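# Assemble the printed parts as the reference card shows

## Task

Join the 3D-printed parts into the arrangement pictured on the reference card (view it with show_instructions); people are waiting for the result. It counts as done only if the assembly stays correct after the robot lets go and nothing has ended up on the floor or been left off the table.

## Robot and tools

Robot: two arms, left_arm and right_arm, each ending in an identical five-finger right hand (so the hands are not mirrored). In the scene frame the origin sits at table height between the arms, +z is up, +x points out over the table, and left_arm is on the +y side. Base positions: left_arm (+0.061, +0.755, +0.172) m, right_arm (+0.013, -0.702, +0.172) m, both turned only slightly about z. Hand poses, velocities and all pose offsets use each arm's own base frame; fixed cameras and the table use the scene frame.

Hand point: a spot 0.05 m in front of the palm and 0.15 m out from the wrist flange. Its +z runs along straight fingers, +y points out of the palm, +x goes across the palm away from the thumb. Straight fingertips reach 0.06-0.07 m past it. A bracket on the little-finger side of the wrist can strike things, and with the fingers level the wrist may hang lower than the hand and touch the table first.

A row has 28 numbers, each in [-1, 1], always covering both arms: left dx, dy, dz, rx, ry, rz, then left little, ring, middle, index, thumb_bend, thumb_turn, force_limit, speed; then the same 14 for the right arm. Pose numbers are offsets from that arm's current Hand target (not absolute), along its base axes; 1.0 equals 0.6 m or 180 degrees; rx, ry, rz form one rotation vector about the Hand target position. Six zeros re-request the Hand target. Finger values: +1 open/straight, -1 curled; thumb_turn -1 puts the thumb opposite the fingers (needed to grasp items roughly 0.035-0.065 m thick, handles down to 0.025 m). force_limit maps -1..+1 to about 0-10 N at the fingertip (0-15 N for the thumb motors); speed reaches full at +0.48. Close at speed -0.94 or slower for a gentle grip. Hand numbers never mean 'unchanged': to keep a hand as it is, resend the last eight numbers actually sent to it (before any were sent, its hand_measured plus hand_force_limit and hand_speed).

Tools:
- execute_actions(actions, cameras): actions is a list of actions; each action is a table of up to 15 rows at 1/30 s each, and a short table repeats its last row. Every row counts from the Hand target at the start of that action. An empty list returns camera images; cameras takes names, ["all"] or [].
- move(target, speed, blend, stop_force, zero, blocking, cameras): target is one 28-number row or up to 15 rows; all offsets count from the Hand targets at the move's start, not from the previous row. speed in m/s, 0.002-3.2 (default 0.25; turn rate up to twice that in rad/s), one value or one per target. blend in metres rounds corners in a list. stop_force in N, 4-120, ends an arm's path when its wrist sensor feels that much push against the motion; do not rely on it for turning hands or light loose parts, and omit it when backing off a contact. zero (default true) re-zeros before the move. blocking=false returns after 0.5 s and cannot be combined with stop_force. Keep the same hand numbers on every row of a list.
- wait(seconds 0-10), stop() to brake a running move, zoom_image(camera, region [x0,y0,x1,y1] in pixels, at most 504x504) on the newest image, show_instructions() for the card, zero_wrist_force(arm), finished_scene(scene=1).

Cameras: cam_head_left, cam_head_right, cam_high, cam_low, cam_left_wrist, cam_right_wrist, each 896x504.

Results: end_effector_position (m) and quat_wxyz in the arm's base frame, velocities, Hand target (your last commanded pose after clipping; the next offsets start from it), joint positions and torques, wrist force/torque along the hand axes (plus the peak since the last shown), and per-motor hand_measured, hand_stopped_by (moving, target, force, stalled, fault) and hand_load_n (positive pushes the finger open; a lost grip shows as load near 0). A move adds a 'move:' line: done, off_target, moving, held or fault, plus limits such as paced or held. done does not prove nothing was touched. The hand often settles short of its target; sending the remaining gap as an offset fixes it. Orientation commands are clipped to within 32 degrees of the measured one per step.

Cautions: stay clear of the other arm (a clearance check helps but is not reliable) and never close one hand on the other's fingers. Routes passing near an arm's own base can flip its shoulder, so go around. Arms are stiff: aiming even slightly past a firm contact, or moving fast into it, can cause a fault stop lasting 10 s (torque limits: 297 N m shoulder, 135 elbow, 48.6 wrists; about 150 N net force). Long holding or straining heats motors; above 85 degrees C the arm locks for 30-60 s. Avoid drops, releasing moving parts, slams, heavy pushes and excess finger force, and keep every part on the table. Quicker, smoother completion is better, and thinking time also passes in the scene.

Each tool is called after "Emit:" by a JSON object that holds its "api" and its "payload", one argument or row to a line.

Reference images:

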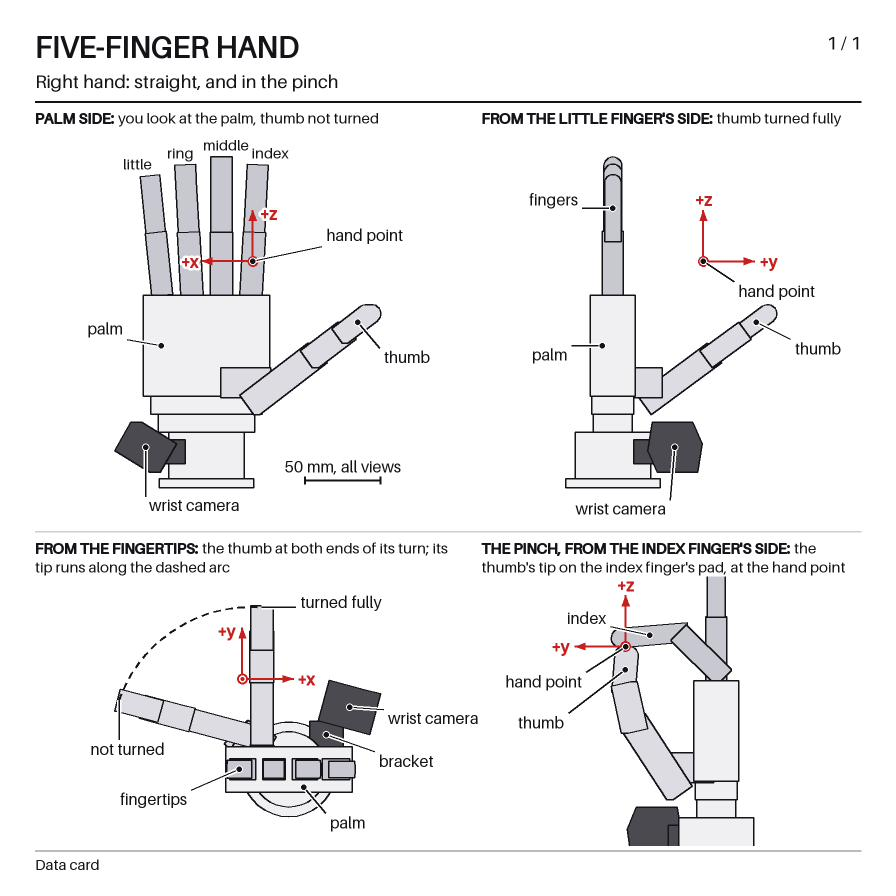

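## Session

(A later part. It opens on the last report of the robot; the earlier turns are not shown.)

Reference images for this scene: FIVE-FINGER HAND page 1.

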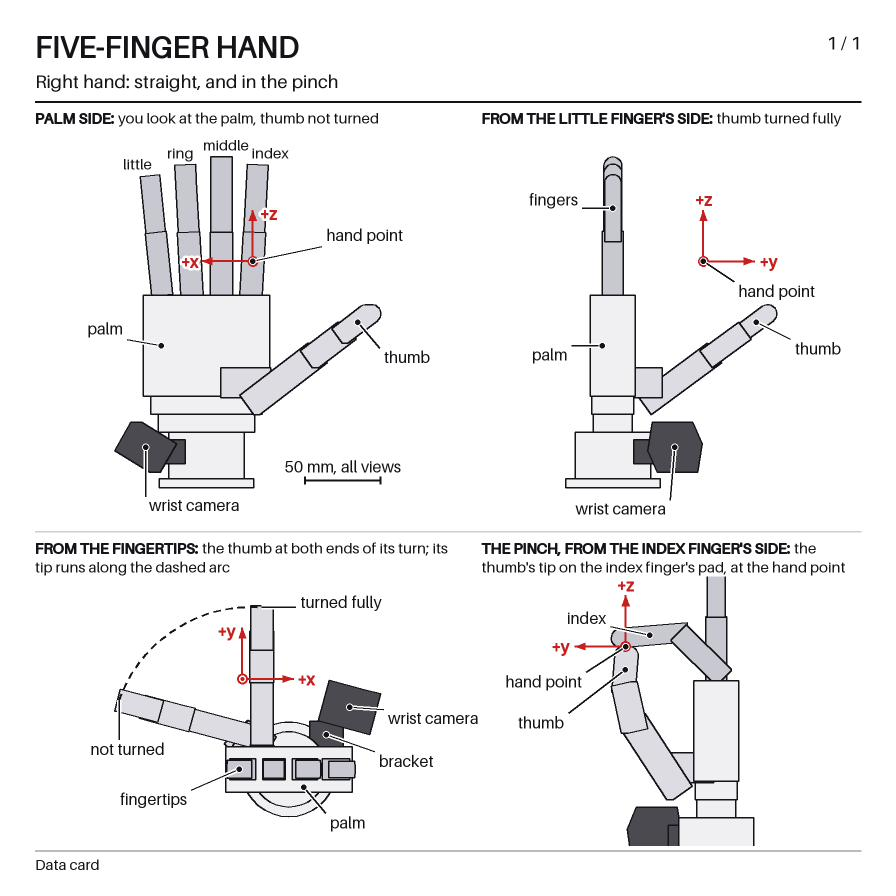

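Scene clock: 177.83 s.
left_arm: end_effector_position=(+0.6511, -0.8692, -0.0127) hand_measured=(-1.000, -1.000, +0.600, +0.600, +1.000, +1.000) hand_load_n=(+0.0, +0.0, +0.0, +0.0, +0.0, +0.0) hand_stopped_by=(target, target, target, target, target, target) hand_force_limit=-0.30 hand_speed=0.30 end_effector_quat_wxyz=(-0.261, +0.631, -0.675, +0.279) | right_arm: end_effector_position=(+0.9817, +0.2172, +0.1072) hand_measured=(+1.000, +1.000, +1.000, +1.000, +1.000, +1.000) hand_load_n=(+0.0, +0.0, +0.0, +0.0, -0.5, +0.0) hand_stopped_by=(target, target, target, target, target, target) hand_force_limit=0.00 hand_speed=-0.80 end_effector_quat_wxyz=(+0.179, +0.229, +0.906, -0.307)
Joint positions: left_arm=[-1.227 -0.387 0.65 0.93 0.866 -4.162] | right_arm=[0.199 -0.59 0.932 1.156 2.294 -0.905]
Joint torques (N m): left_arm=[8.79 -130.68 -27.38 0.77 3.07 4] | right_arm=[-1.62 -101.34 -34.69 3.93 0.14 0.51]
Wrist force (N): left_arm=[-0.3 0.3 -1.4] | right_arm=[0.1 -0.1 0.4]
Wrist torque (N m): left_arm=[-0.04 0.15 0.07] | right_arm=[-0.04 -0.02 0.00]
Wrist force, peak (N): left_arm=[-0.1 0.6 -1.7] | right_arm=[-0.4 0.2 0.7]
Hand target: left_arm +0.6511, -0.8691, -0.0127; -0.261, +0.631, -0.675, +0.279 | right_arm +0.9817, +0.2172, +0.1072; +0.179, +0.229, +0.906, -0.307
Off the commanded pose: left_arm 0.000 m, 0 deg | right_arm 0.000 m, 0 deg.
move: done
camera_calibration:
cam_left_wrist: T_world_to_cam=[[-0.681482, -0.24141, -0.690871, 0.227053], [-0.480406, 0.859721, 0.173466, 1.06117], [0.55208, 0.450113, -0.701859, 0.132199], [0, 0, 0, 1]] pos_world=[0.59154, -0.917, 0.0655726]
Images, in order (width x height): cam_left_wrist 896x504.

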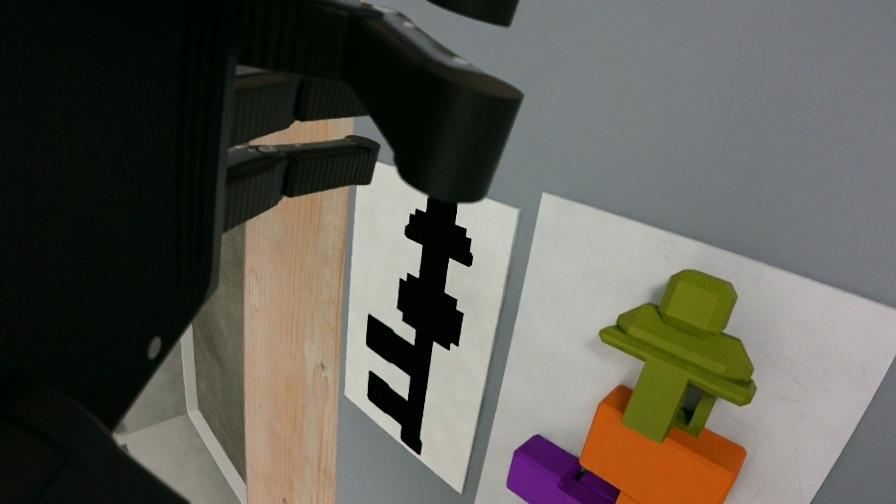

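Emit:
{"api": "wait", "payload": {
  "seconds": 0.1,
  "cameras": ["cam_head_left","cam_head_right","cam_high"]
}}

Emit:
{"api": "zoom_image", "payload": {
  "camera": "cam_head_left",
  "region": [460, 150, 620, 270]
}}

Emit:
{"api": "zoom_image", "payload": {
  "camera": "cam_high",
  "region": [375, 205, 475, 295]
}}

Scene clock: 183.20 s.
left_arm: end_effector_position=(+0.6511, -0.8691, -0.0127) hand_measured=(-1.000, -1.000, +0.600, +0.600, +1.000, +1.000) hand_load_n=(+0.5, +0.0, +0.0, +0.0, +0.0, +0.0) hand_stopped_by=(target, target, target, target, target, target) hand_force_limit=-0.30 hand_speed=0.30 end_effector_quat_wxyz=(-0.261, +0.631, -0.675, +0.279) | right_arm: end_effector_position=(+0.9817, +0.2172, +0.1072) hand_measured=(+1.000, +1.000, +1.000, +1.000, +1.000, +1.000) hand_load_n=(+0.0, +0.0, +0.0, +0.0, +0.0, +0.0) hand_stopped_by=(target, target, target, target, target, target) hand_force_limit=0.00 hand_speed=-0.80 end_effector_quat_wxyz=(+0.179, +0.229, +0.906, -0.307)
Joint positions: left_arm=[-1.227 -0.387 0.65 0.93 0.866 -4.162] | right_arm=[0.199 -0.59 0.932 1.156 2.294 -0.905]
Joint torques (N m): left_arm=[9.02 -131.77 -28.11 0.76 3 4.1] | right_arm=[0.4 -102.22 -34.83 4.24 0.4 0.38]
Wrist force (N): left_arm=[-0.3 0.2 -1.0] | right_arm=[0.1 0.0 0.3]
Wrist torque (N m): left_arm=[-0.08 0.14 0.07] | right_arm=[-0.02 -0.03 0.00]
Wrist force, peak (N): left_arm=[-0.7 0.3 -1.6] | right_arm=[0.3 0.4 0.5]
Hand target: left_arm +0.6511, -0.8691, -0.0127; -0.261, +0.631, -0.675, +0.279 | right_arm +0.9817, +0.2172, +0.1072; +0.179, +0.229, +0.906, -0.307
Off the commanded pose: left_arm 0.000 m, 0 deg | right_arm 0.000 m, 0 deg.
wait: 0.10 s; at rest from the start
Images, in order (width x height): cam_head_left 896x504, cam_head_right 896x504, cam_high 896x504.

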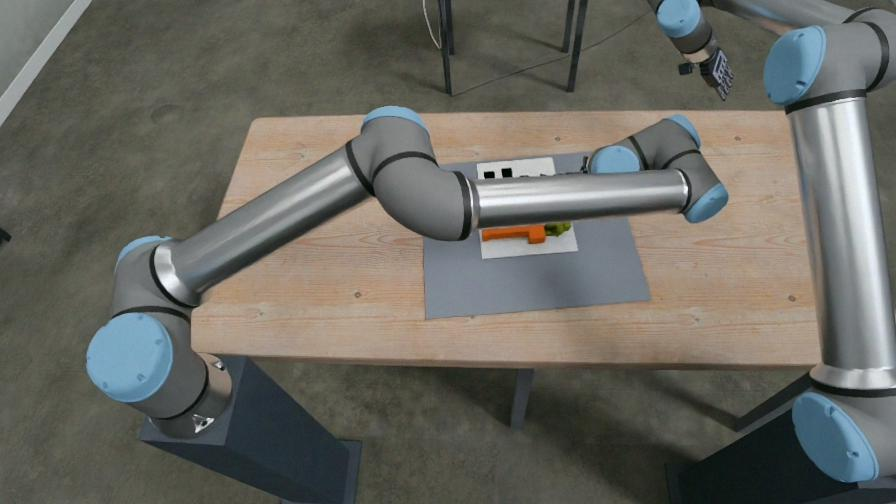

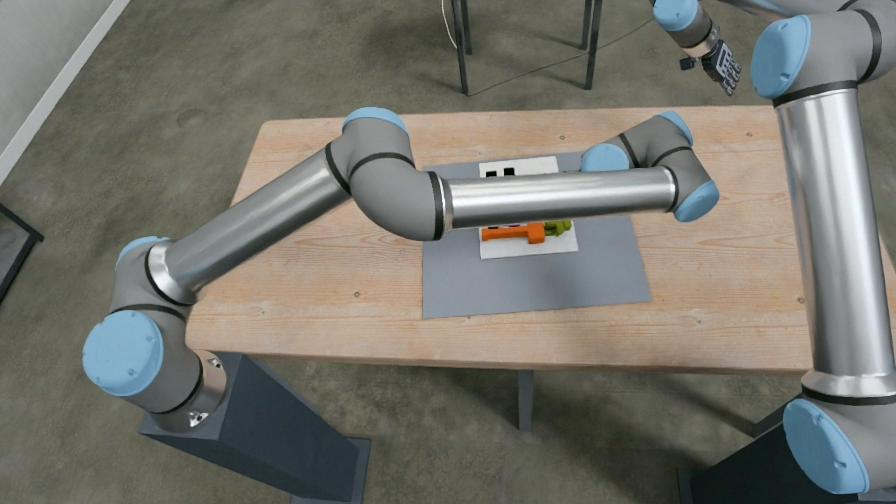

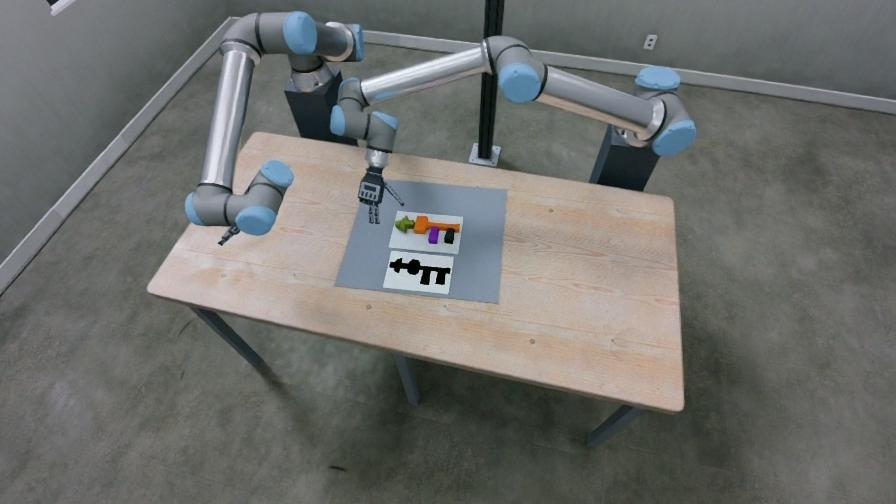

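Scaled by 3.150.

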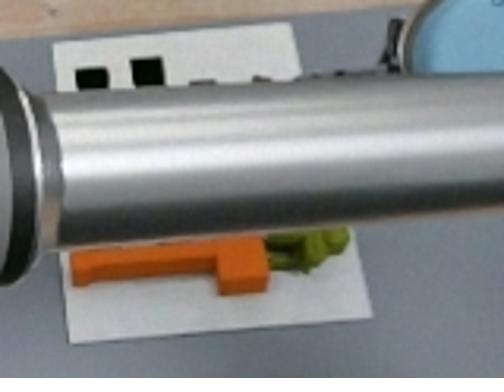

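Scaled by 5.040.

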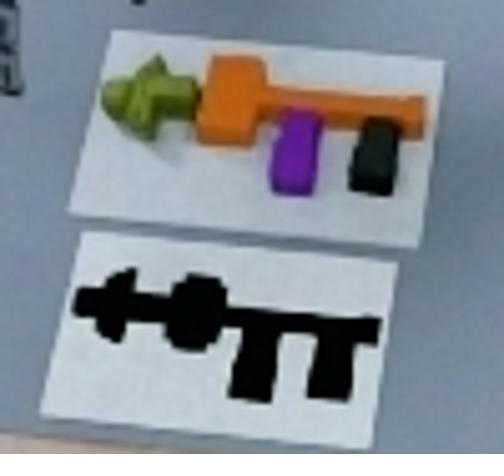

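Emit:
{"api": "move", "payload": {
  "target": [
    [-0.06,0.06,-0.1,0,0,0,-1,-1,0.6,0.6,0.7,-1,-0.3,0.3,0,0,0,0,0,0,1,1,1,1,1,1,0,-0.8],
    [-0.06,0.06,-0.2,0,0,0,-1,-1,0.6,0.6,0.7,-1,-0.3,0.3,0,0,0,0,0,0,1,1,1,1,1,1,0,-0.8]
  ],
  "speed": [0.15,0.05],
  "stop_force": 8
}}

Emit:
{"api": "move", "payload": {
  "target": [0,0,0,0,0,0,-1,-1,-0.2,-0.2,-0.2,-1,-0.3,-0.88,0,0,0,0,0,0,1,1,1,1,1,1,0,-0.8],
  "cameras": ["cam_left_wrist","cam_low"]
}}

Scene clock: 188.03 s.
left_arm: end_effector_position=(+0.6151, -0.8332, -0.1327) hand_measured=(-1.000, -1.000, +0.600, +0.600, +0.700, -1.000) hand_load_n=(+0.0, +0.0, +0.0, -0.5, +0.0, +0.0) hand_stopped_by=(target, target, target, target, target, target) hand_force_limit=-0.30 hand_speed=0.30 end_effector_quat_wxyz=(-0.261, +0.631, -0.675, +0.279) | right_arm: end_effector_position=(+0.9817, +0.2172, +0.1072) hand_measured=(+1.000, +1.000, +1.000, +1.000, +1.000, +1.000) hand_load_n=(+0.0, +0.0, +0.0, +0.0, +0.0, +0.0) hand_stopped_by=(target, target, target, target, target, target) hand_force_limit=0.00 hand_speed=-0.80 end_effector_quat_wxyz=(+0.179, +0.229, +0.906, -0.307)
Joint positions: left_arm=[-1.25 -0.388 0.882 0.717 0.857 -4.19] | right_arm=[0.199 -0.59 0.932 1.156 2.294 -0.905]
Joint torques (N m): left_arm=[-2.23 -105.28 -42.91 0.93 -4.55 2.94] | right_arm=[0.54 -99.94 -35.37 4.13 0.55 0.43]
Wrist force (N): left_arm=[-0.5 0.1 -1.1] | right_arm=[-0.1 0.0 0.5]
Wrist torque (N m): left_arm=[-0.10 0.11 0.31] | right_arm=[-0.02 0.00 -0.01]
Wrist force, peak (N): left_arm=[-1.0 1.5 -0.7] | right_arm=[0.2 -0.1 0.8]
Hand target: left_arm +0.6151, -0.8331, -0.1327; -0.261, +0.631, -0.675, +0.279 | right_arm +0.9817, +0.2172, +0.1072; +0.179, +0.229, +0.906, -0.307
Off the commanded pose: left_arm 0.000 m, 0 deg | right_arm 0.000 m, 0 deg.
move: done

Scene clock: 190.17 s.
left_arm: end_effector_position=(+0.6151, -0.8332, -0.1327) hand_measured=(-1.000, -1.000, -0.012, -0.022, +0.388, -1.000) hand_load_n=(+0.0, +0.0, +2.5, +5.5, +8.0, -0.5) hand_stopped_by=(target, target, force, force, force, target) hand_force_limit=-0.30 hand_speed=-0.88 end_effector_quat_wxyz=(-0.261, +0.631, -0.675, +0.279) | right_arm: end_effector_position=(+0.9817, +0.2172, +0.1072) hand_measured=(+1.000, +1.000, +1.000, +1.000, +1.000, +1.000) hand_load_n=(+0.0, +0.0, +0.0, +0.0, +0.0, -0.5) hand_stopped_by=(target, target, target, target, target, target) hand_force_limit=0.00 hand_speed=-0.80 end_effector_quat_wxyz=(+0.179, +0.229, +0.906, -0.307)
Joint positions: left_arm=[-1.25 -0.388 0.882 0.717 0.857 -4.19] | right_arm=[0.199 -0.59 0.932 1.156 2.294 -0.905]
Joint torques (N m): left_arm=[4.88 -103.44 -41.79 1.54 -4.11 2.99] | right_arm=[-2.27 -104.3 -35.23 4.1 0.05 0.11]
Wrist force (N): left_arm=[0.7 -0.3 -0.8] | right_arm=[0.1 0.1 0.6]
Wrist torque (N m): left_arm=[-0.09 0.09 0.30] | right_arm=[-0.02 -0.03 0.01]
Wrist force, peak (N): left_arm=[-0.5 0.6 -1.4] | right_arm=[-0.3 0.5 0.5]
Hand target: left_arm +0.6151, -0.8331, -0.1327; -0.261, +0.631, -0.675, +0.279 | right_arm +0.9817, +0.2172, +0.1072; +0.179, +0.229, +0.906, -0.307
Off the commanded pose: left_arm 0.000 m, 0 deg | right_arm 0.000 m, 0 deg.
move: done
camera_calibration:
cam_left_wrist: T_world_to_cam=[[-0.681482, -0.24141, -0.690871, 0.128306], [-0.480406, 0.859721, 0.173466, 1.03374], [0.55208, 0.450113, -0.701859, 0.0516463], [0, 0, 0, 1]] pos_world=[0.55554, -0.881, -0.0544274]
Images, in order (width x height): cam_low 896x504, cam_left_wrist 896x504.

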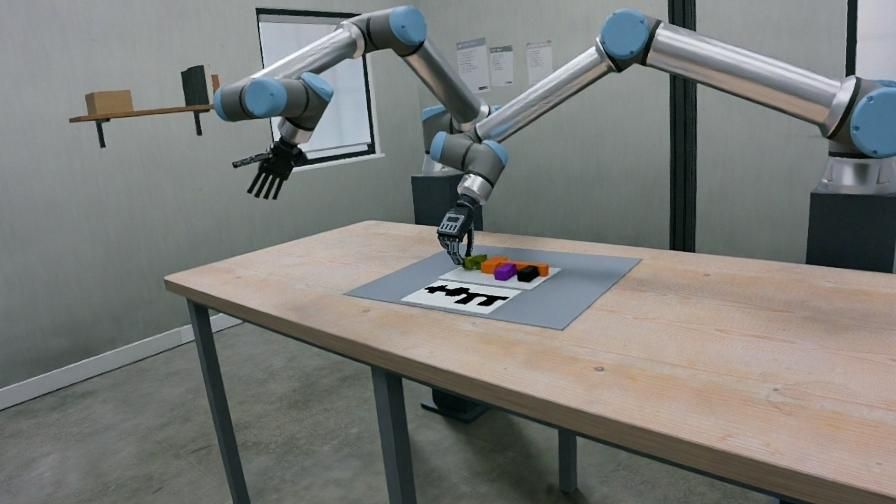

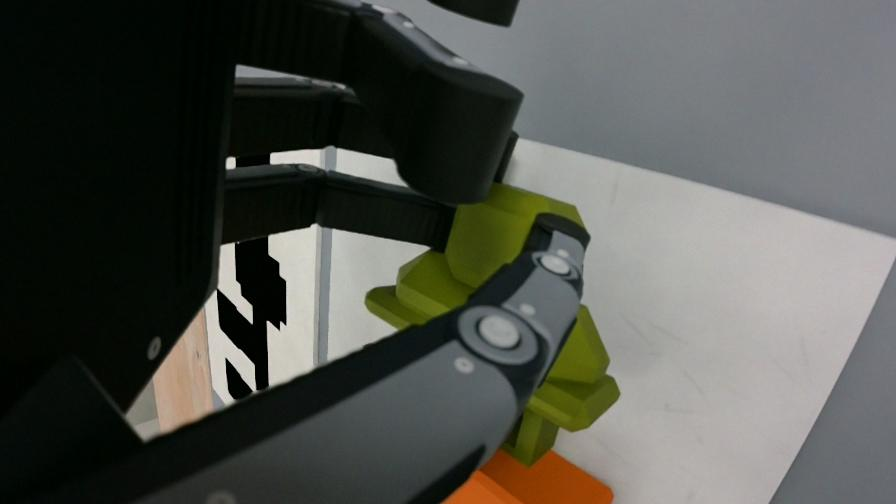

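Emit:
{"api": "move", "payload": {
  "target": [
    [0,0,0.02,0,0,0,-1,-1,-0.2,-0.2,-0.2,-1,-0.3,-0.88,0,0,0,0,0,0,1,1,1,1,1,1,0,-0.8],
    [-0.0132,-0.0022,0.02,-0.05,-0.008,0,-1,-1,-0.2,-0.2,-0.2,-1,-0.3,-0.88,0,0,0,0,0,0,1,1,1,1,1,1,0,-0.8]
  ],
  "speed": 0.05,
  "cameras": ["cam_high","cam_low","cam_left_wrist"]
}}

Emit:
{"api": "zoom_image", "payload": {
  "camera": "cam_left_wrist",
  "region": [430, 320, 660, 504]
}}

Emit:
{"api": "zoom_image", "payload": {
  "camera": "cam_low",
  "region": [440, 240, 520, 280]
}}

Emit:
{"api": "zoom_image", "payload": {
  "camera": "cam_high",
  "region": [385, 205, 475, 250]
}}

Scene clock: 193.73 s.
left_arm: end_effector_position=(+0.6072, -0.8345, -0.1207) hand_measured=(-1.000, -1.000, -0.012, -0.022, +0.386, -1.000) hand_load_n=(+0.0, +0.0, +0.0, +0.0, +0.0, +0.0) hand_stopped_by=(target, target, force, force, force, target) hand_force_limit=-0.30 hand_speed=-0.88 end_effector_quat_wxyz=(-0.220, +0.646, -0.648, +0.339) | right_arm: end_effector_position=(+0.9817, +0.2172, +0.1072) hand_measured=(+1.000, +1.000, +1.000, +1.000, +1.000, +1.000) hand_load_n=(+0.0, +0.0, +0.0, +0.0, +0.0, +0.0) hand_stopped_by=(target, target, target, target, target, target) hand_force_limit=0.00 hand_speed=-0.80 end_effector_quat_wxyz=(+0.179, +0.229, +0.906, -0.307)
Joint positions: left_arm=[-1.252 -0.49 1.049 0.506 0.88 -4.207] | right_arm=[0.199 -0.59 0.932 1.156 2.294 -0.905]
Joint torques (N m): left_arm=[-9.52 -122.17 -23.64 0.41 3.15 -3.59] | right_arm=[1.71 -102.9 -33.46 4.56 0.22 0.11]
Wrist force (N): left_arm=[-0.7 0.3 -1.1] | right_arm=[0.1 0.2 0.5]
Wrist torque (N m): left_arm=[-0.02 0.12 0.30] | right_arm=[0.00 -0.03 0.00]
Wrist force, peak (N): left_arm=[-0.3 -0.1 -1.7] | right_arm=[0.0 0.2 0.7]
Hand target: left_arm +0.6072, -0.8345, -0.1207; -0.220, +0.646, -0.648, +0.339 | right_arm +0.9817, +0.2172, +0.1072; +0.179, +0.229, +0.906, -0.307
Off the commanded pose: left_arm 0.000 m, 0 deg | right_arm 0.000 m, 0 deg.
move: done
camera_calibration:
cam_left_wrist: T_world_to_cam=[[-0.66443, -0.347718, -0.661532, 0.0353665], [-0.482939, 0.875298, 0.0249757, 1.02554], [0.570353, 0.336075, -0.749501, -0.0470057], [0, 0, 0, 1]] pos_world=[0.545582, -0.869557, -0.0374483]
Images, in order (width x height): cam_high 896x504, cam_low 896x504, cam_left_wrist 896x504.

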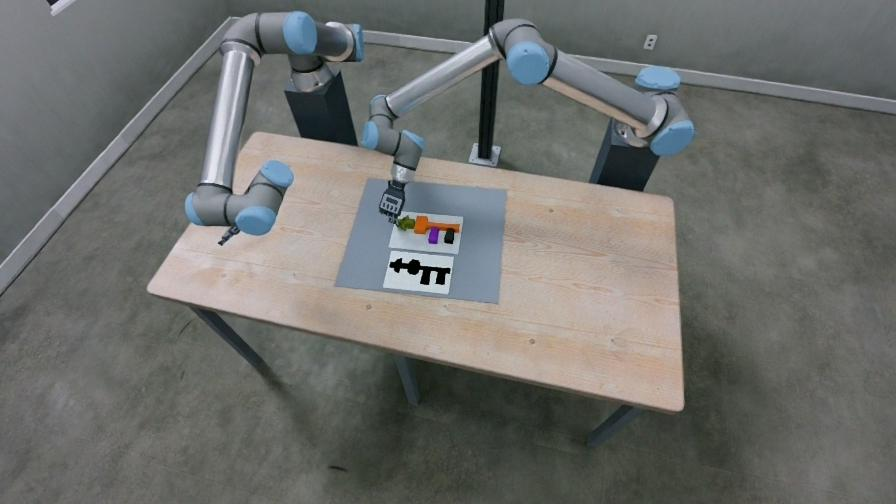

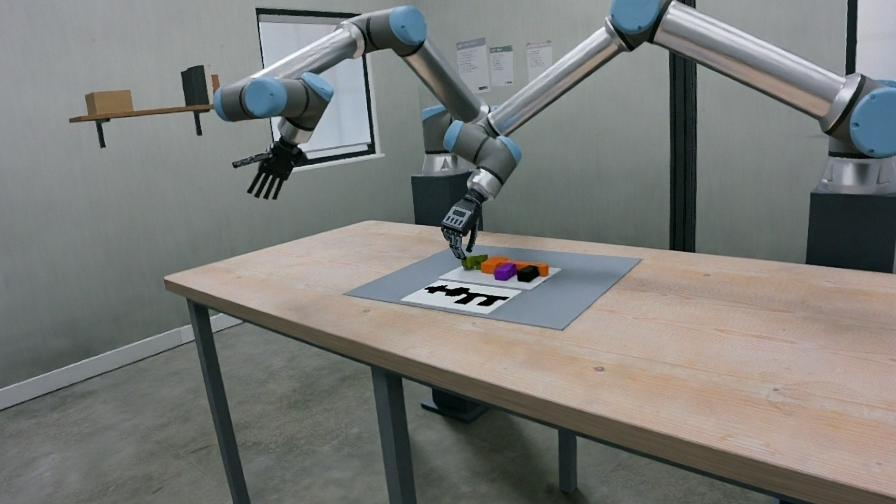

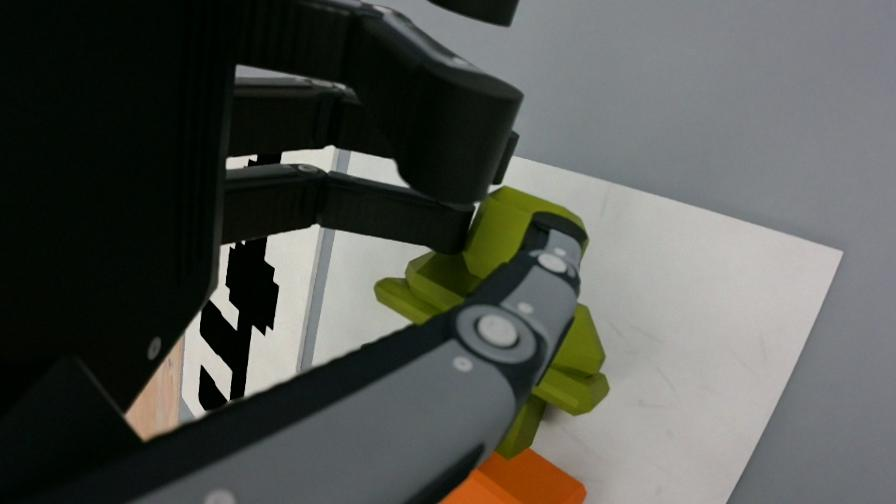

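Scaled by 2.191.

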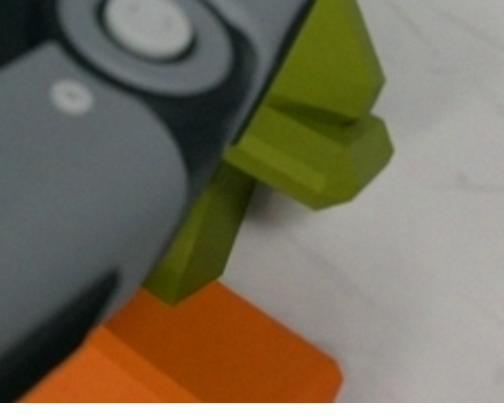

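Scaled by 6.300.

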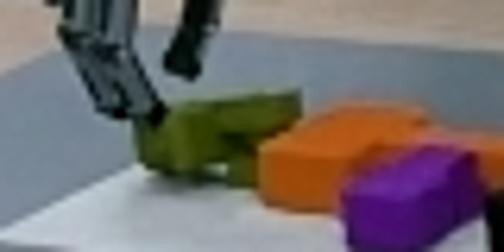

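Scaled by 5.600.

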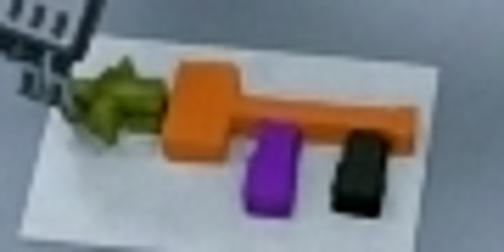

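Emit:
{"api": "move", "payload": {
  "target": [0,0,0,0,0,0,-1,-1,0.35,0.35,0.6,-1,-0.3,-0.8,0,0,0,0,0,0,1,1,1,1,1,1,0,-0.8]
}}

Emit:
{"api": "move", "payload": {
  "target": [
    [-0.01,0,0.07,0.05,0.008,0,-1,-1,0.6,0.6,0.7,-1,-0.3,0,0,0,0,0,0,0,1,1,1,1,1,1,0,-0.8],
    [0.07,-0.05,0.2,0.05,0.008,0,-1,-1,0.6,0.6,0.7,-1,-0.3,0,0,0,0,0,0,0,1,1,1,1,1,1,0,-0.8]
  ],
  "speed": [0.06,0.2]
}}

Emit:
{"api": "move", "payload": {
  "target": [0,0,0,0,0,0,-1,-1,0.6,0.6,1,1,-0.3,0.3,0,0,0,0,0,0,1,1,1,1,1,1,0,-0.8],
  "cameras": ["cam_left_wrist","cam_low"]
}}

Emit:
{"api": "zoom_image", "payload": {
  "camera": "cam_left_wrist",
  "region": [560, 250, 800, 504]
}}

Scene clock: 196.00 s.
left_arm: end_effector_position=(+0.6072, -0.8345, -0.1207) hand_measured=(-1.000, -1.000, +0.350, +0.350, +0.600, -1.000) hand_load_n=(+0.0, +0.0, +0.0, +0.0, +0.0, +0.0) hand_stopped_by=(target, target, target, target, target, target) hand_force_limit=-0.30 hand_speed=-0.80 end_effector_quat_wxyz=(-0.220, +0.646, -0.648, +0.339) | right_arm: end_effector_position=(+0.9817, +0.2172, +0.1072) hand_measured=(+1.000, +1.000, +1.000, +1.000, +1.000, +1.000) hand_load_n=(+0.0, +0.0, +0.0, +0.0, +0.0, -0.5) hand_stopped_by=(target, target, target, target, target, target) hand_force_limit=0.00 hand_speed=-0.80 end_effector_quat_wxyz=(+0.179, +0.229, +0.906, -0.307)
Joint positions: left_arm=[-1.252 -0.49 1.049 0.506 0.88 -4.207] | right_arm=[0.199 -0.59 0.932 1.156 2.294 -0.905]
Joint torques (N m): left_arm=[-9.6 -124.59 -24.11 0.49 2.68 -1.95] | right_arm=[0.6 -101.62 -33.85 4.23 -0.23 0.21]
Wrist force (N): left_arm=[-0.8 0.5 -1.0] | right_arm=[0.0 0.0 0.4]
Wrist torque (N m): left_arm=[-0.02 0.14 0.29] | right_arm=[-0.03 -0.01 -0.01]
Wrist force, peak (N): left_arm=[-0.5 0.6 -1.4] | right_arm=[0.2 0.0 0.7]
Hand target: left_arm +0.6072, -0.8345, -0.1207; -0.220, +0.646, -0.648, +0.339 | right_arm +0.9817, +0.2172, +0.1072; +0.179, +0.229, +0.906, -0.307
Off the commanded pose: left_arm 0.000 m, 0 deg | right_arm 0.000 m, 0 deg.
move: done

Scene clock: 198.73 s.
left_arm: end_effector_position=(+0.6492, -0.8644, -0.0008) hand_measured=(-1.000, -1.000, +0.600, +0.600, +0.700, -1.000) hand_load_n=(+0.0, +0.0, +0.0, +0.0, +0.0, +0.0) hand_stopped_by=(target, target, target, target, target, target) hand_force_limit=-0.30 hand_speed=0.00 end_effector_quat_wxyz=(-0.261, +0.631, -0.675, +0.279) | right_arm: end_effector_position=(+0.9817, +0.2172, +0.1072) hand_measured=(+1.000, +1.000, +1.000, +1.000, +1.000, +1.000) hand_load_n=(+0.0, +0.0, +0.0, +0.0, +0.0, -0.5) hand_stopped_by=(target, target, target, target, target, target) hand_force_limit=0.00 hand_speed=-0.80 end_effector_quat_wxyz=(+0.179, +0.229, +0.906, -0.307)
Joint positions: left_arm=[-1.228 -0.408 0.672 0.93 0.865 -4.162] | right_arm=[0.199 -0.59 0.932 1.156 2.294 -0.905]
Joint torques (N m): left_arm=[7.45 -106.07 -45.8 4.96 3.09 -1.09] | right_arm=[3.26 -102.19 -35.03 4.01 0.01 0.5]
Wrist force (N): left_arm=[0.0 0.2 -1.1] | right_arm=[-0.2 0.0 0.3]
Wrist torque (N m): left_arm=[-0.08 0.07 0.09] | right_arm=[-0.02 0.02 -0.02]
Wrist force, peak (N): left_arm=[-0.3 1.9 -0.5] | right_arm=[0.0 0.2 0.7]
Hand target: left_arm +0.6492, -0.8645, -0.0007; -0.261, +0.631, -0.675, +0.279 | right_arm +0.9817, +0.2172, +0.1072; +0.179, +0.229, +0.906, -0.307
Off the commanded pose: left_arm 0.000 m, 0 deg | right_arm 0.000 m, 0 deg.
move: done

Scene clock: 199.83 s.
left_arm: end_effector_position=(+0.6492, -0.8645, -0.0007) hand_measured=(-1.000, -1.000, +0.600, +0.600, +1.000, +1.000) hand_load_n=(+0.0, +0.0, +0.0, +0.0, +0.0, +0.0) hand_stopped_by=(target, target, target, target, target, target) hand_force_limit=-0.30 hand_speed=0.30 end_effector_quat_wxyz=(-0.261, +0.631, -0.675, +0.279) | right_arm: end_effector_position=(+0.9817, +0.2172, +0.1072) hand_measured=(+1.000, +1.000, +1.000, +1.000, +1.000, +1.000) hand_load_n=(+0.0, +0.0, +0.0, +0.0, +0.0, +0.0) hand_stopped_by=(target, target, target, target, target, target) hand_force_limit=0.00 hand_speed=-0.80 end_effector_quat_wxyz=(+0.179, +0.229, +0.906, -0.307)
Joint positions: left_arm=[-1.228 -0.408 0.672 0.93 0.865 -4.162] | right_arm=[0.199 -0.59 0.932 1.156 2.294 -0.905]
Joint torques (N m): left_arm=[8.54 -106.43 -46.31 4.91 2.53 -3.28] | right_arm=[0.07 -103.86 -34.55 4.5 0.52 0.29]
Wrist force (N): left_arm=[-0.1 0.4 -1.0] | right_arm=[0.1 0.2 0.8]
Wrist torque (N m): left_arm=[-0.05 0.10 0.09] | right_arm=[-0.03 -0.04 0.01]
Wrist force, peak (N): left_arm=[-0.2 0.2 -1.6] | right_arm=[0.1 0.2 0.8]
Hand target: left_arm +0.6492, -0.8645, -0.0007; -0.261, +0.631, -0.675, +0.279 | right_arm +0.9817, +0.2172, +0.1072; +0.179, +0.229, +0.906, -0.307
Off the commanded pose: left_arm 0.000 m, 0 deg | right_arm 0.000 m, 0 deg.
move: done
camera_calibration:
cam_left_wrist: T_world_to_cam=[[-0.681482, -0.24141, -0.690871, 0.235183], [-0.480406, 0.859721, 0.173466, 1.05413], [0.55208, 0.450113, -0.701859, 0.139554], [0, 0, 0, 1]] pos_world=[0.58964, -0.9123, 0.0775726]
Images, in order (width x height): cam_low 896x504, cam_left_wrist 896x504.

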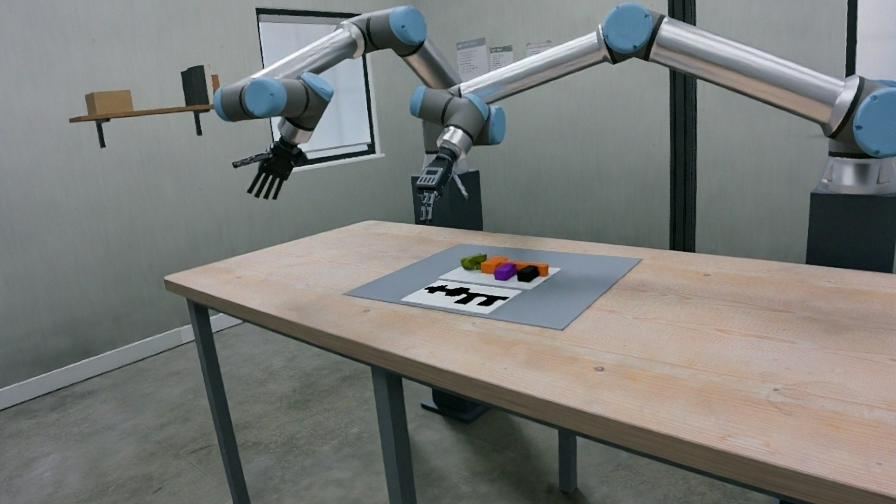

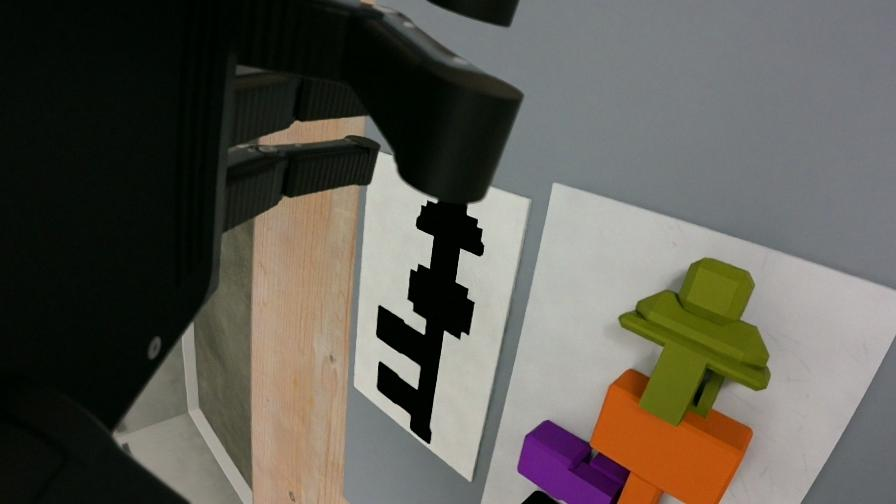

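Scaled by 1.984.

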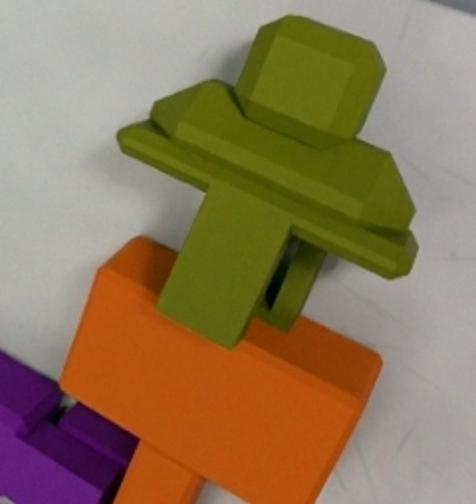

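Emit:
{"api": "move", "payload": {
  "target": [
    [-0.0637,0.0508,-0.12,0.05,0.008,0,-1,-1,0.6,0.6,0.7,-1,-0.3,0.3,0,0,0,0,0,0,1,1,1,1,1,1,0,-0.8],
    [-0.0637,0.0508,-0.2255,0.05,0.008,0,-1,-1,0.6,0.6,0.7,-1,-0.3,0.3,0,0,0,0,0,0,1,1,1,1,1,1,0,-0.8]
  ],
  "speed": [0.15,0.05],
  "stop_force": 8,
  "cameras": ["cam_left_wrist","cam_low"]
}}

Emit:
{"api": "zoom_image", "payload": {
  "camera": "cam_low",
  "region": [430, 225, 530, 285]
}}

Scene clock: 205.23 s.
left_arm: end_effector_position=(+0.6110, -0.8340, -0.1360) hand_measured=(-1.000, -1.000, +0.600, +0.600, +0.700, -1.000) hand_load_n=(+0.0, +0.0, -0.5, +0.0, +0.0, +0.0) hand_stopped_by=(target, target, target, target, target, target) hand_force_limit=-0.30 hand_speed=0.30 end_effector_quat_wxyz=(+0.302, -0.612, +0.698, -0.217) | right_arm: end_effector_position=(+0.9817, +0.2172, +0.1072) hand_measured=(+1.000, +1.000, +1.000, +1.000, +1.000, +1.000) hand_load_n=(+0.0, +0.0, +0.0, +0.0, +0.0, +0.0) hand_stopped_by=(target, target, target, target, target, target) hand_force_limit=0.00 hand_speed=-0.80 end_effector_quat_wxyz=(+0.179, +0.229, +0.906, -0.307)
Joint positions: left_arm=[-1.26 -0.282 0.705 0.948 0.831 -4.194] | right_arm=[0.199 -0.59 0.932 1.156 2.294 -0.905]
Joint torques (N m): left_arm=[-2.67 -108.78 -44.04 1.38 -5.11 0.26] | right_arm=[-0.01 -105.38 -34.68 3.93 -0.12 0.5]
Wrist force (N): left_arm=[0.0 0.6 -1.0] | right_arm=[-0.2 -0.1 0.5]
Wrist torque (N m): left_arm=[0.01 0.14 0.39] | right_arm=[-0.05 0.01 -0.02]
Wrist force, peak (N): left_arm=[-0.5 -1.1 -1.6] | right_arm=[0.1 0.2 0.8]
Hand target: left_arm +0.6110, -0.8340, -0.1360; +0.302, -0.612, +0.698, -0.217 | right_arm +0.9817, +0.2172, +0.1072; +0.179, +0.229, +0.906, -0.307
Off the commanded pose: left_arm 0.000 m, 0 deg | right_arm 0.000 m, 0 deg.
move: done
camera_calibration:
cam_left_wrist: T_world_to_cam=[[-0.698998, -0.131779, -0.702877, 0.223551], [-0.47428, 0.82104, 0.31773, 1.01663], [0.53522, 0.555453, -0.636405, 0.159047], [0, 0, 0, 1]] pos_world=[0.553305, -0.893579, -0.0646676]
Images, in order (width x height): cam_low 896x504, cam_left_wrist 896x504.

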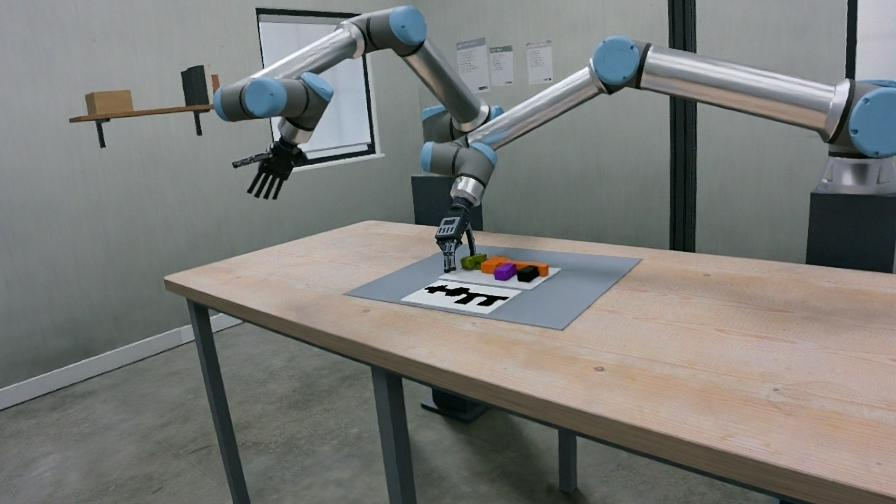

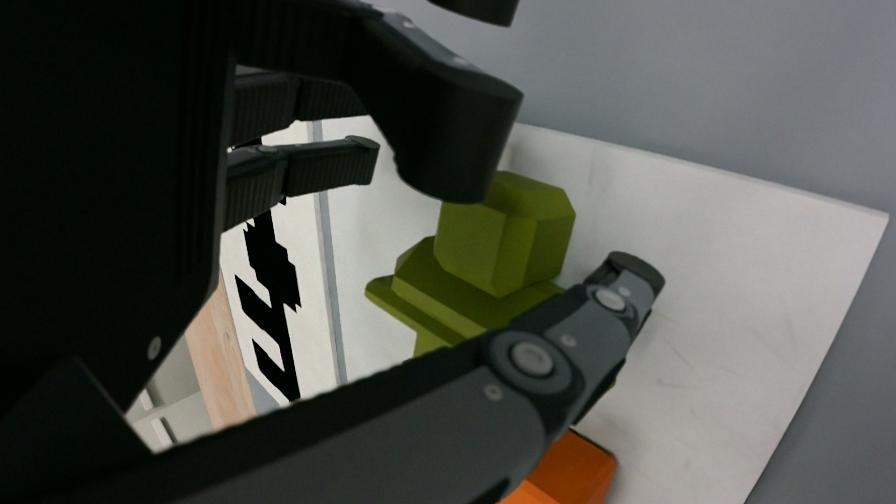

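Scaled by 5.040.

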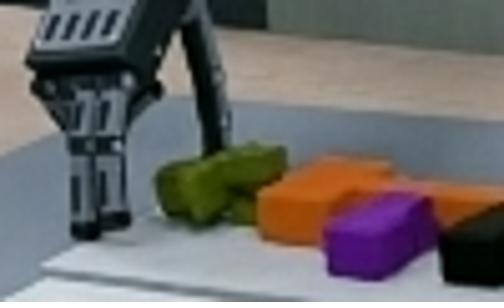

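Emit:
{"api": "move", "payload": {
  "target": [0,0.0035,0,0,0,0,-1,-1,0.6,0.6,0.7,-1,-0.3,0.3,0,0,0,0,0,0,1,1,1,1,1,1,0,-0.8],
  "speed": 0.03,
  "stop_force": 5
}}

Emit:
{"api": "move", "payload": {
  "target": [0,0,0,0,0,0,-1,-1,-0.2,-0.2,-0.2,-1,-0.2,-0.88,0,0,0,0,0,0,1,1,1,1,1,1,0,-0.8],
  "cameras": ["cam_left_wrist","cam_low"]
}}

Emit:
{"api": "zoom_image", "payload": {
  "camera": "cam_low",
  "region": [430, 225, 530, 285]
}}

Scene clock: 207.57 s.
left_arm: end_effector_position=(+0.6110, -0.8319, -0.1360) hand_measured=(-1.000, -1.000, +0.600, +0.600, +0.700, -1.000) hand_load_n=(+0.0, -0.5, +0.0, +0.0, +0.0, +0.0) hand_stopped_by=(target, target, target, target, target, target) hand_force_limit=-0.30 hand_speed=0.30 end_effector_quat_wxyz=(+0.302, -0.612, +0.698, -0.217) | right_arm: end_effector_position=(+0.9817, +0.2172, +0.1072) hand_measured=(+1.000, +1.000, +1.000, +1.000, +1.000, +1.000) hand_load_n=(+0.0, +0.0, +0.0, +0.0, +0.0, +0.0) hand_stopped_by=(target, target, target, target, target, target) hand_force_limit=0.00 hand_speed=-0.80 end_effector_quat_wxyz=(+0.179, +0.229, +0.906, -0.307)
Joint positions: left_arm=[-1.26 -0.287 0.715 0.943 0.831 -4.193] | right_arm=[0.199 -0.59 0.932 1.156 2.294 -0.905]
Joint torques (N m): left_arm=[8.21 -130.66 -24.84 1.41 1.38 4.14] | right_arm=[-1.28 -104.7 -33.31 4.25 0.28 0.56]
Wrist force (N): left_arm=[0.3 0.0 -1.7] | right_arm=[0.0 0.2 0.3]
Wrist torque (N m): left_arm=[0.06 0.22 0.17] | right_arm=[0.01 -0.02 0.01]
Wrist force, peak (N): left_arm=[0.3 -0.2 -2.1] | right_arm=[-0.3 0.0 0.8]
Hand target: left_arm +0.6110, -0.8319, -0.1360; +0.302, -0.612, +0.698, -0.217 | right_arm +0.9817, +0.2172, +0.1072; +0.179, +0.229, +0.906, -0.307
Off the commanded pose: left_arm 0.000 m, 0 deg | right_arm 0.000 m, 0 deg.
move: done

Scene clock: 210.23 s.
left_arm: end_effector_position=(+0.6110, -0.8319, -0.1360) hand_measured=(-1.000, -1.000, +0.580, +0.078, +0.284, -1.000) hand_load_n=(+0.0, +0.0, +4.0, +6.0, +6.0, -1.0) hand_stopped_by=(target, target, force, force, force, target) hand_force_limit=-0.20 hand_speed=-0.88 end_effector_quat_wxyz=(+0.302, -0.612, +0.698, -0.217) | right_arm: end_effector_position=(+0.9817, +0.2172, +0.1072) hand_measured=(+1.000, +1.000, +1.000, +1.000, +1.000, +1.000) hand_load_n=(+0.0, +0.0, +0.0, +0.0, +0.0, +0.0) hand_stopped_by=(target, target, target, target, target, target) hand_force_limit=0.00 hand_speed=-0.80 end_effector_quat_wxyz=(+0.179, +0.229, +0.906, -0.307)
Joint positions: left_arm=[-1.26 -0.287 0.715 0.943 0.831 -4.193] | right_arm=[0.199 -0.59 0.932 1.156 2.294 -0.905]
Joint torques (N m): left_arm=[-5.85 -110.96 -24.72 3.97 1.37 3.04] | right_arm=[0.94 -102.03 -34.43 4.73 0.65 0.3]
Wrist force (N): left_arm=[-0.4 -4.9 -4.1] | right_arm=[0.0 0.1 0.4]
Wrist torque (N m): left_arm=[0.23 0.19 0.06] | right_arm=[-0.02 -0.02 0.00]
Wrist force, peak (N): left_arm=[0.1 -5.1 -4.3] | right_arm=[-0.1 0.1 0.9]
Hand target: left_arm +0.6110, -0.8319, -0.1360; +0.302, -0.612, +0.698, -0.217 | right_arm +0.9817, +0.2172, +0.1072; +0.179, +0.229, +0.906, -0.307
Off the commanded pose: left_arm 0.000 m, 0 deg | right_arm 0.000 m, 0 deg.
move: done
camera_calibration:
cam_left_wrist: T_world_to_cam=[[-0.698998, -0.131779, -0.702877, 0.223827], [-0.47428, 0.82104, 0.31773, 1.01491], [0.53522, 0.555453, -0.636405, 0.157881], [0, 0, 0, 1]] pos_world=[0.553305, -0.891479, -0.0646676]
Images, in order (width x height): cam_low 896x504, cam_left_wrist 896x504.

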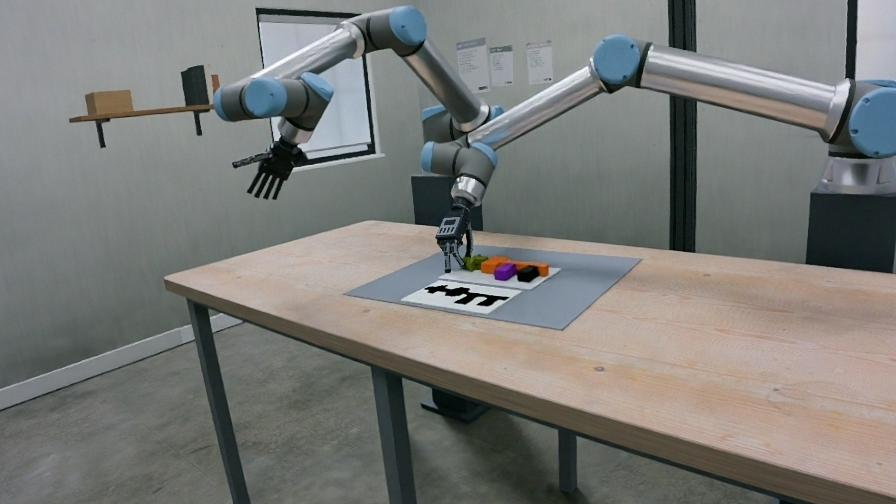

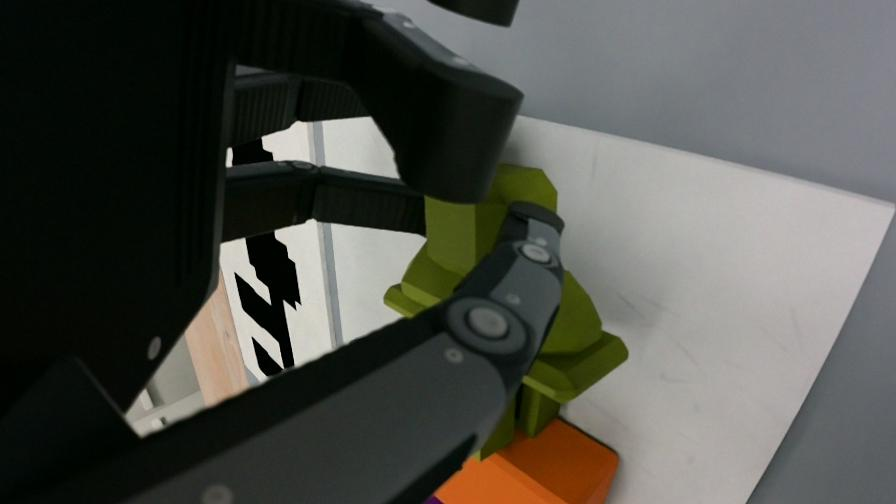

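Scaled by 5.040.

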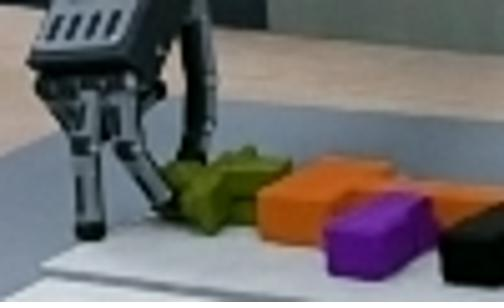

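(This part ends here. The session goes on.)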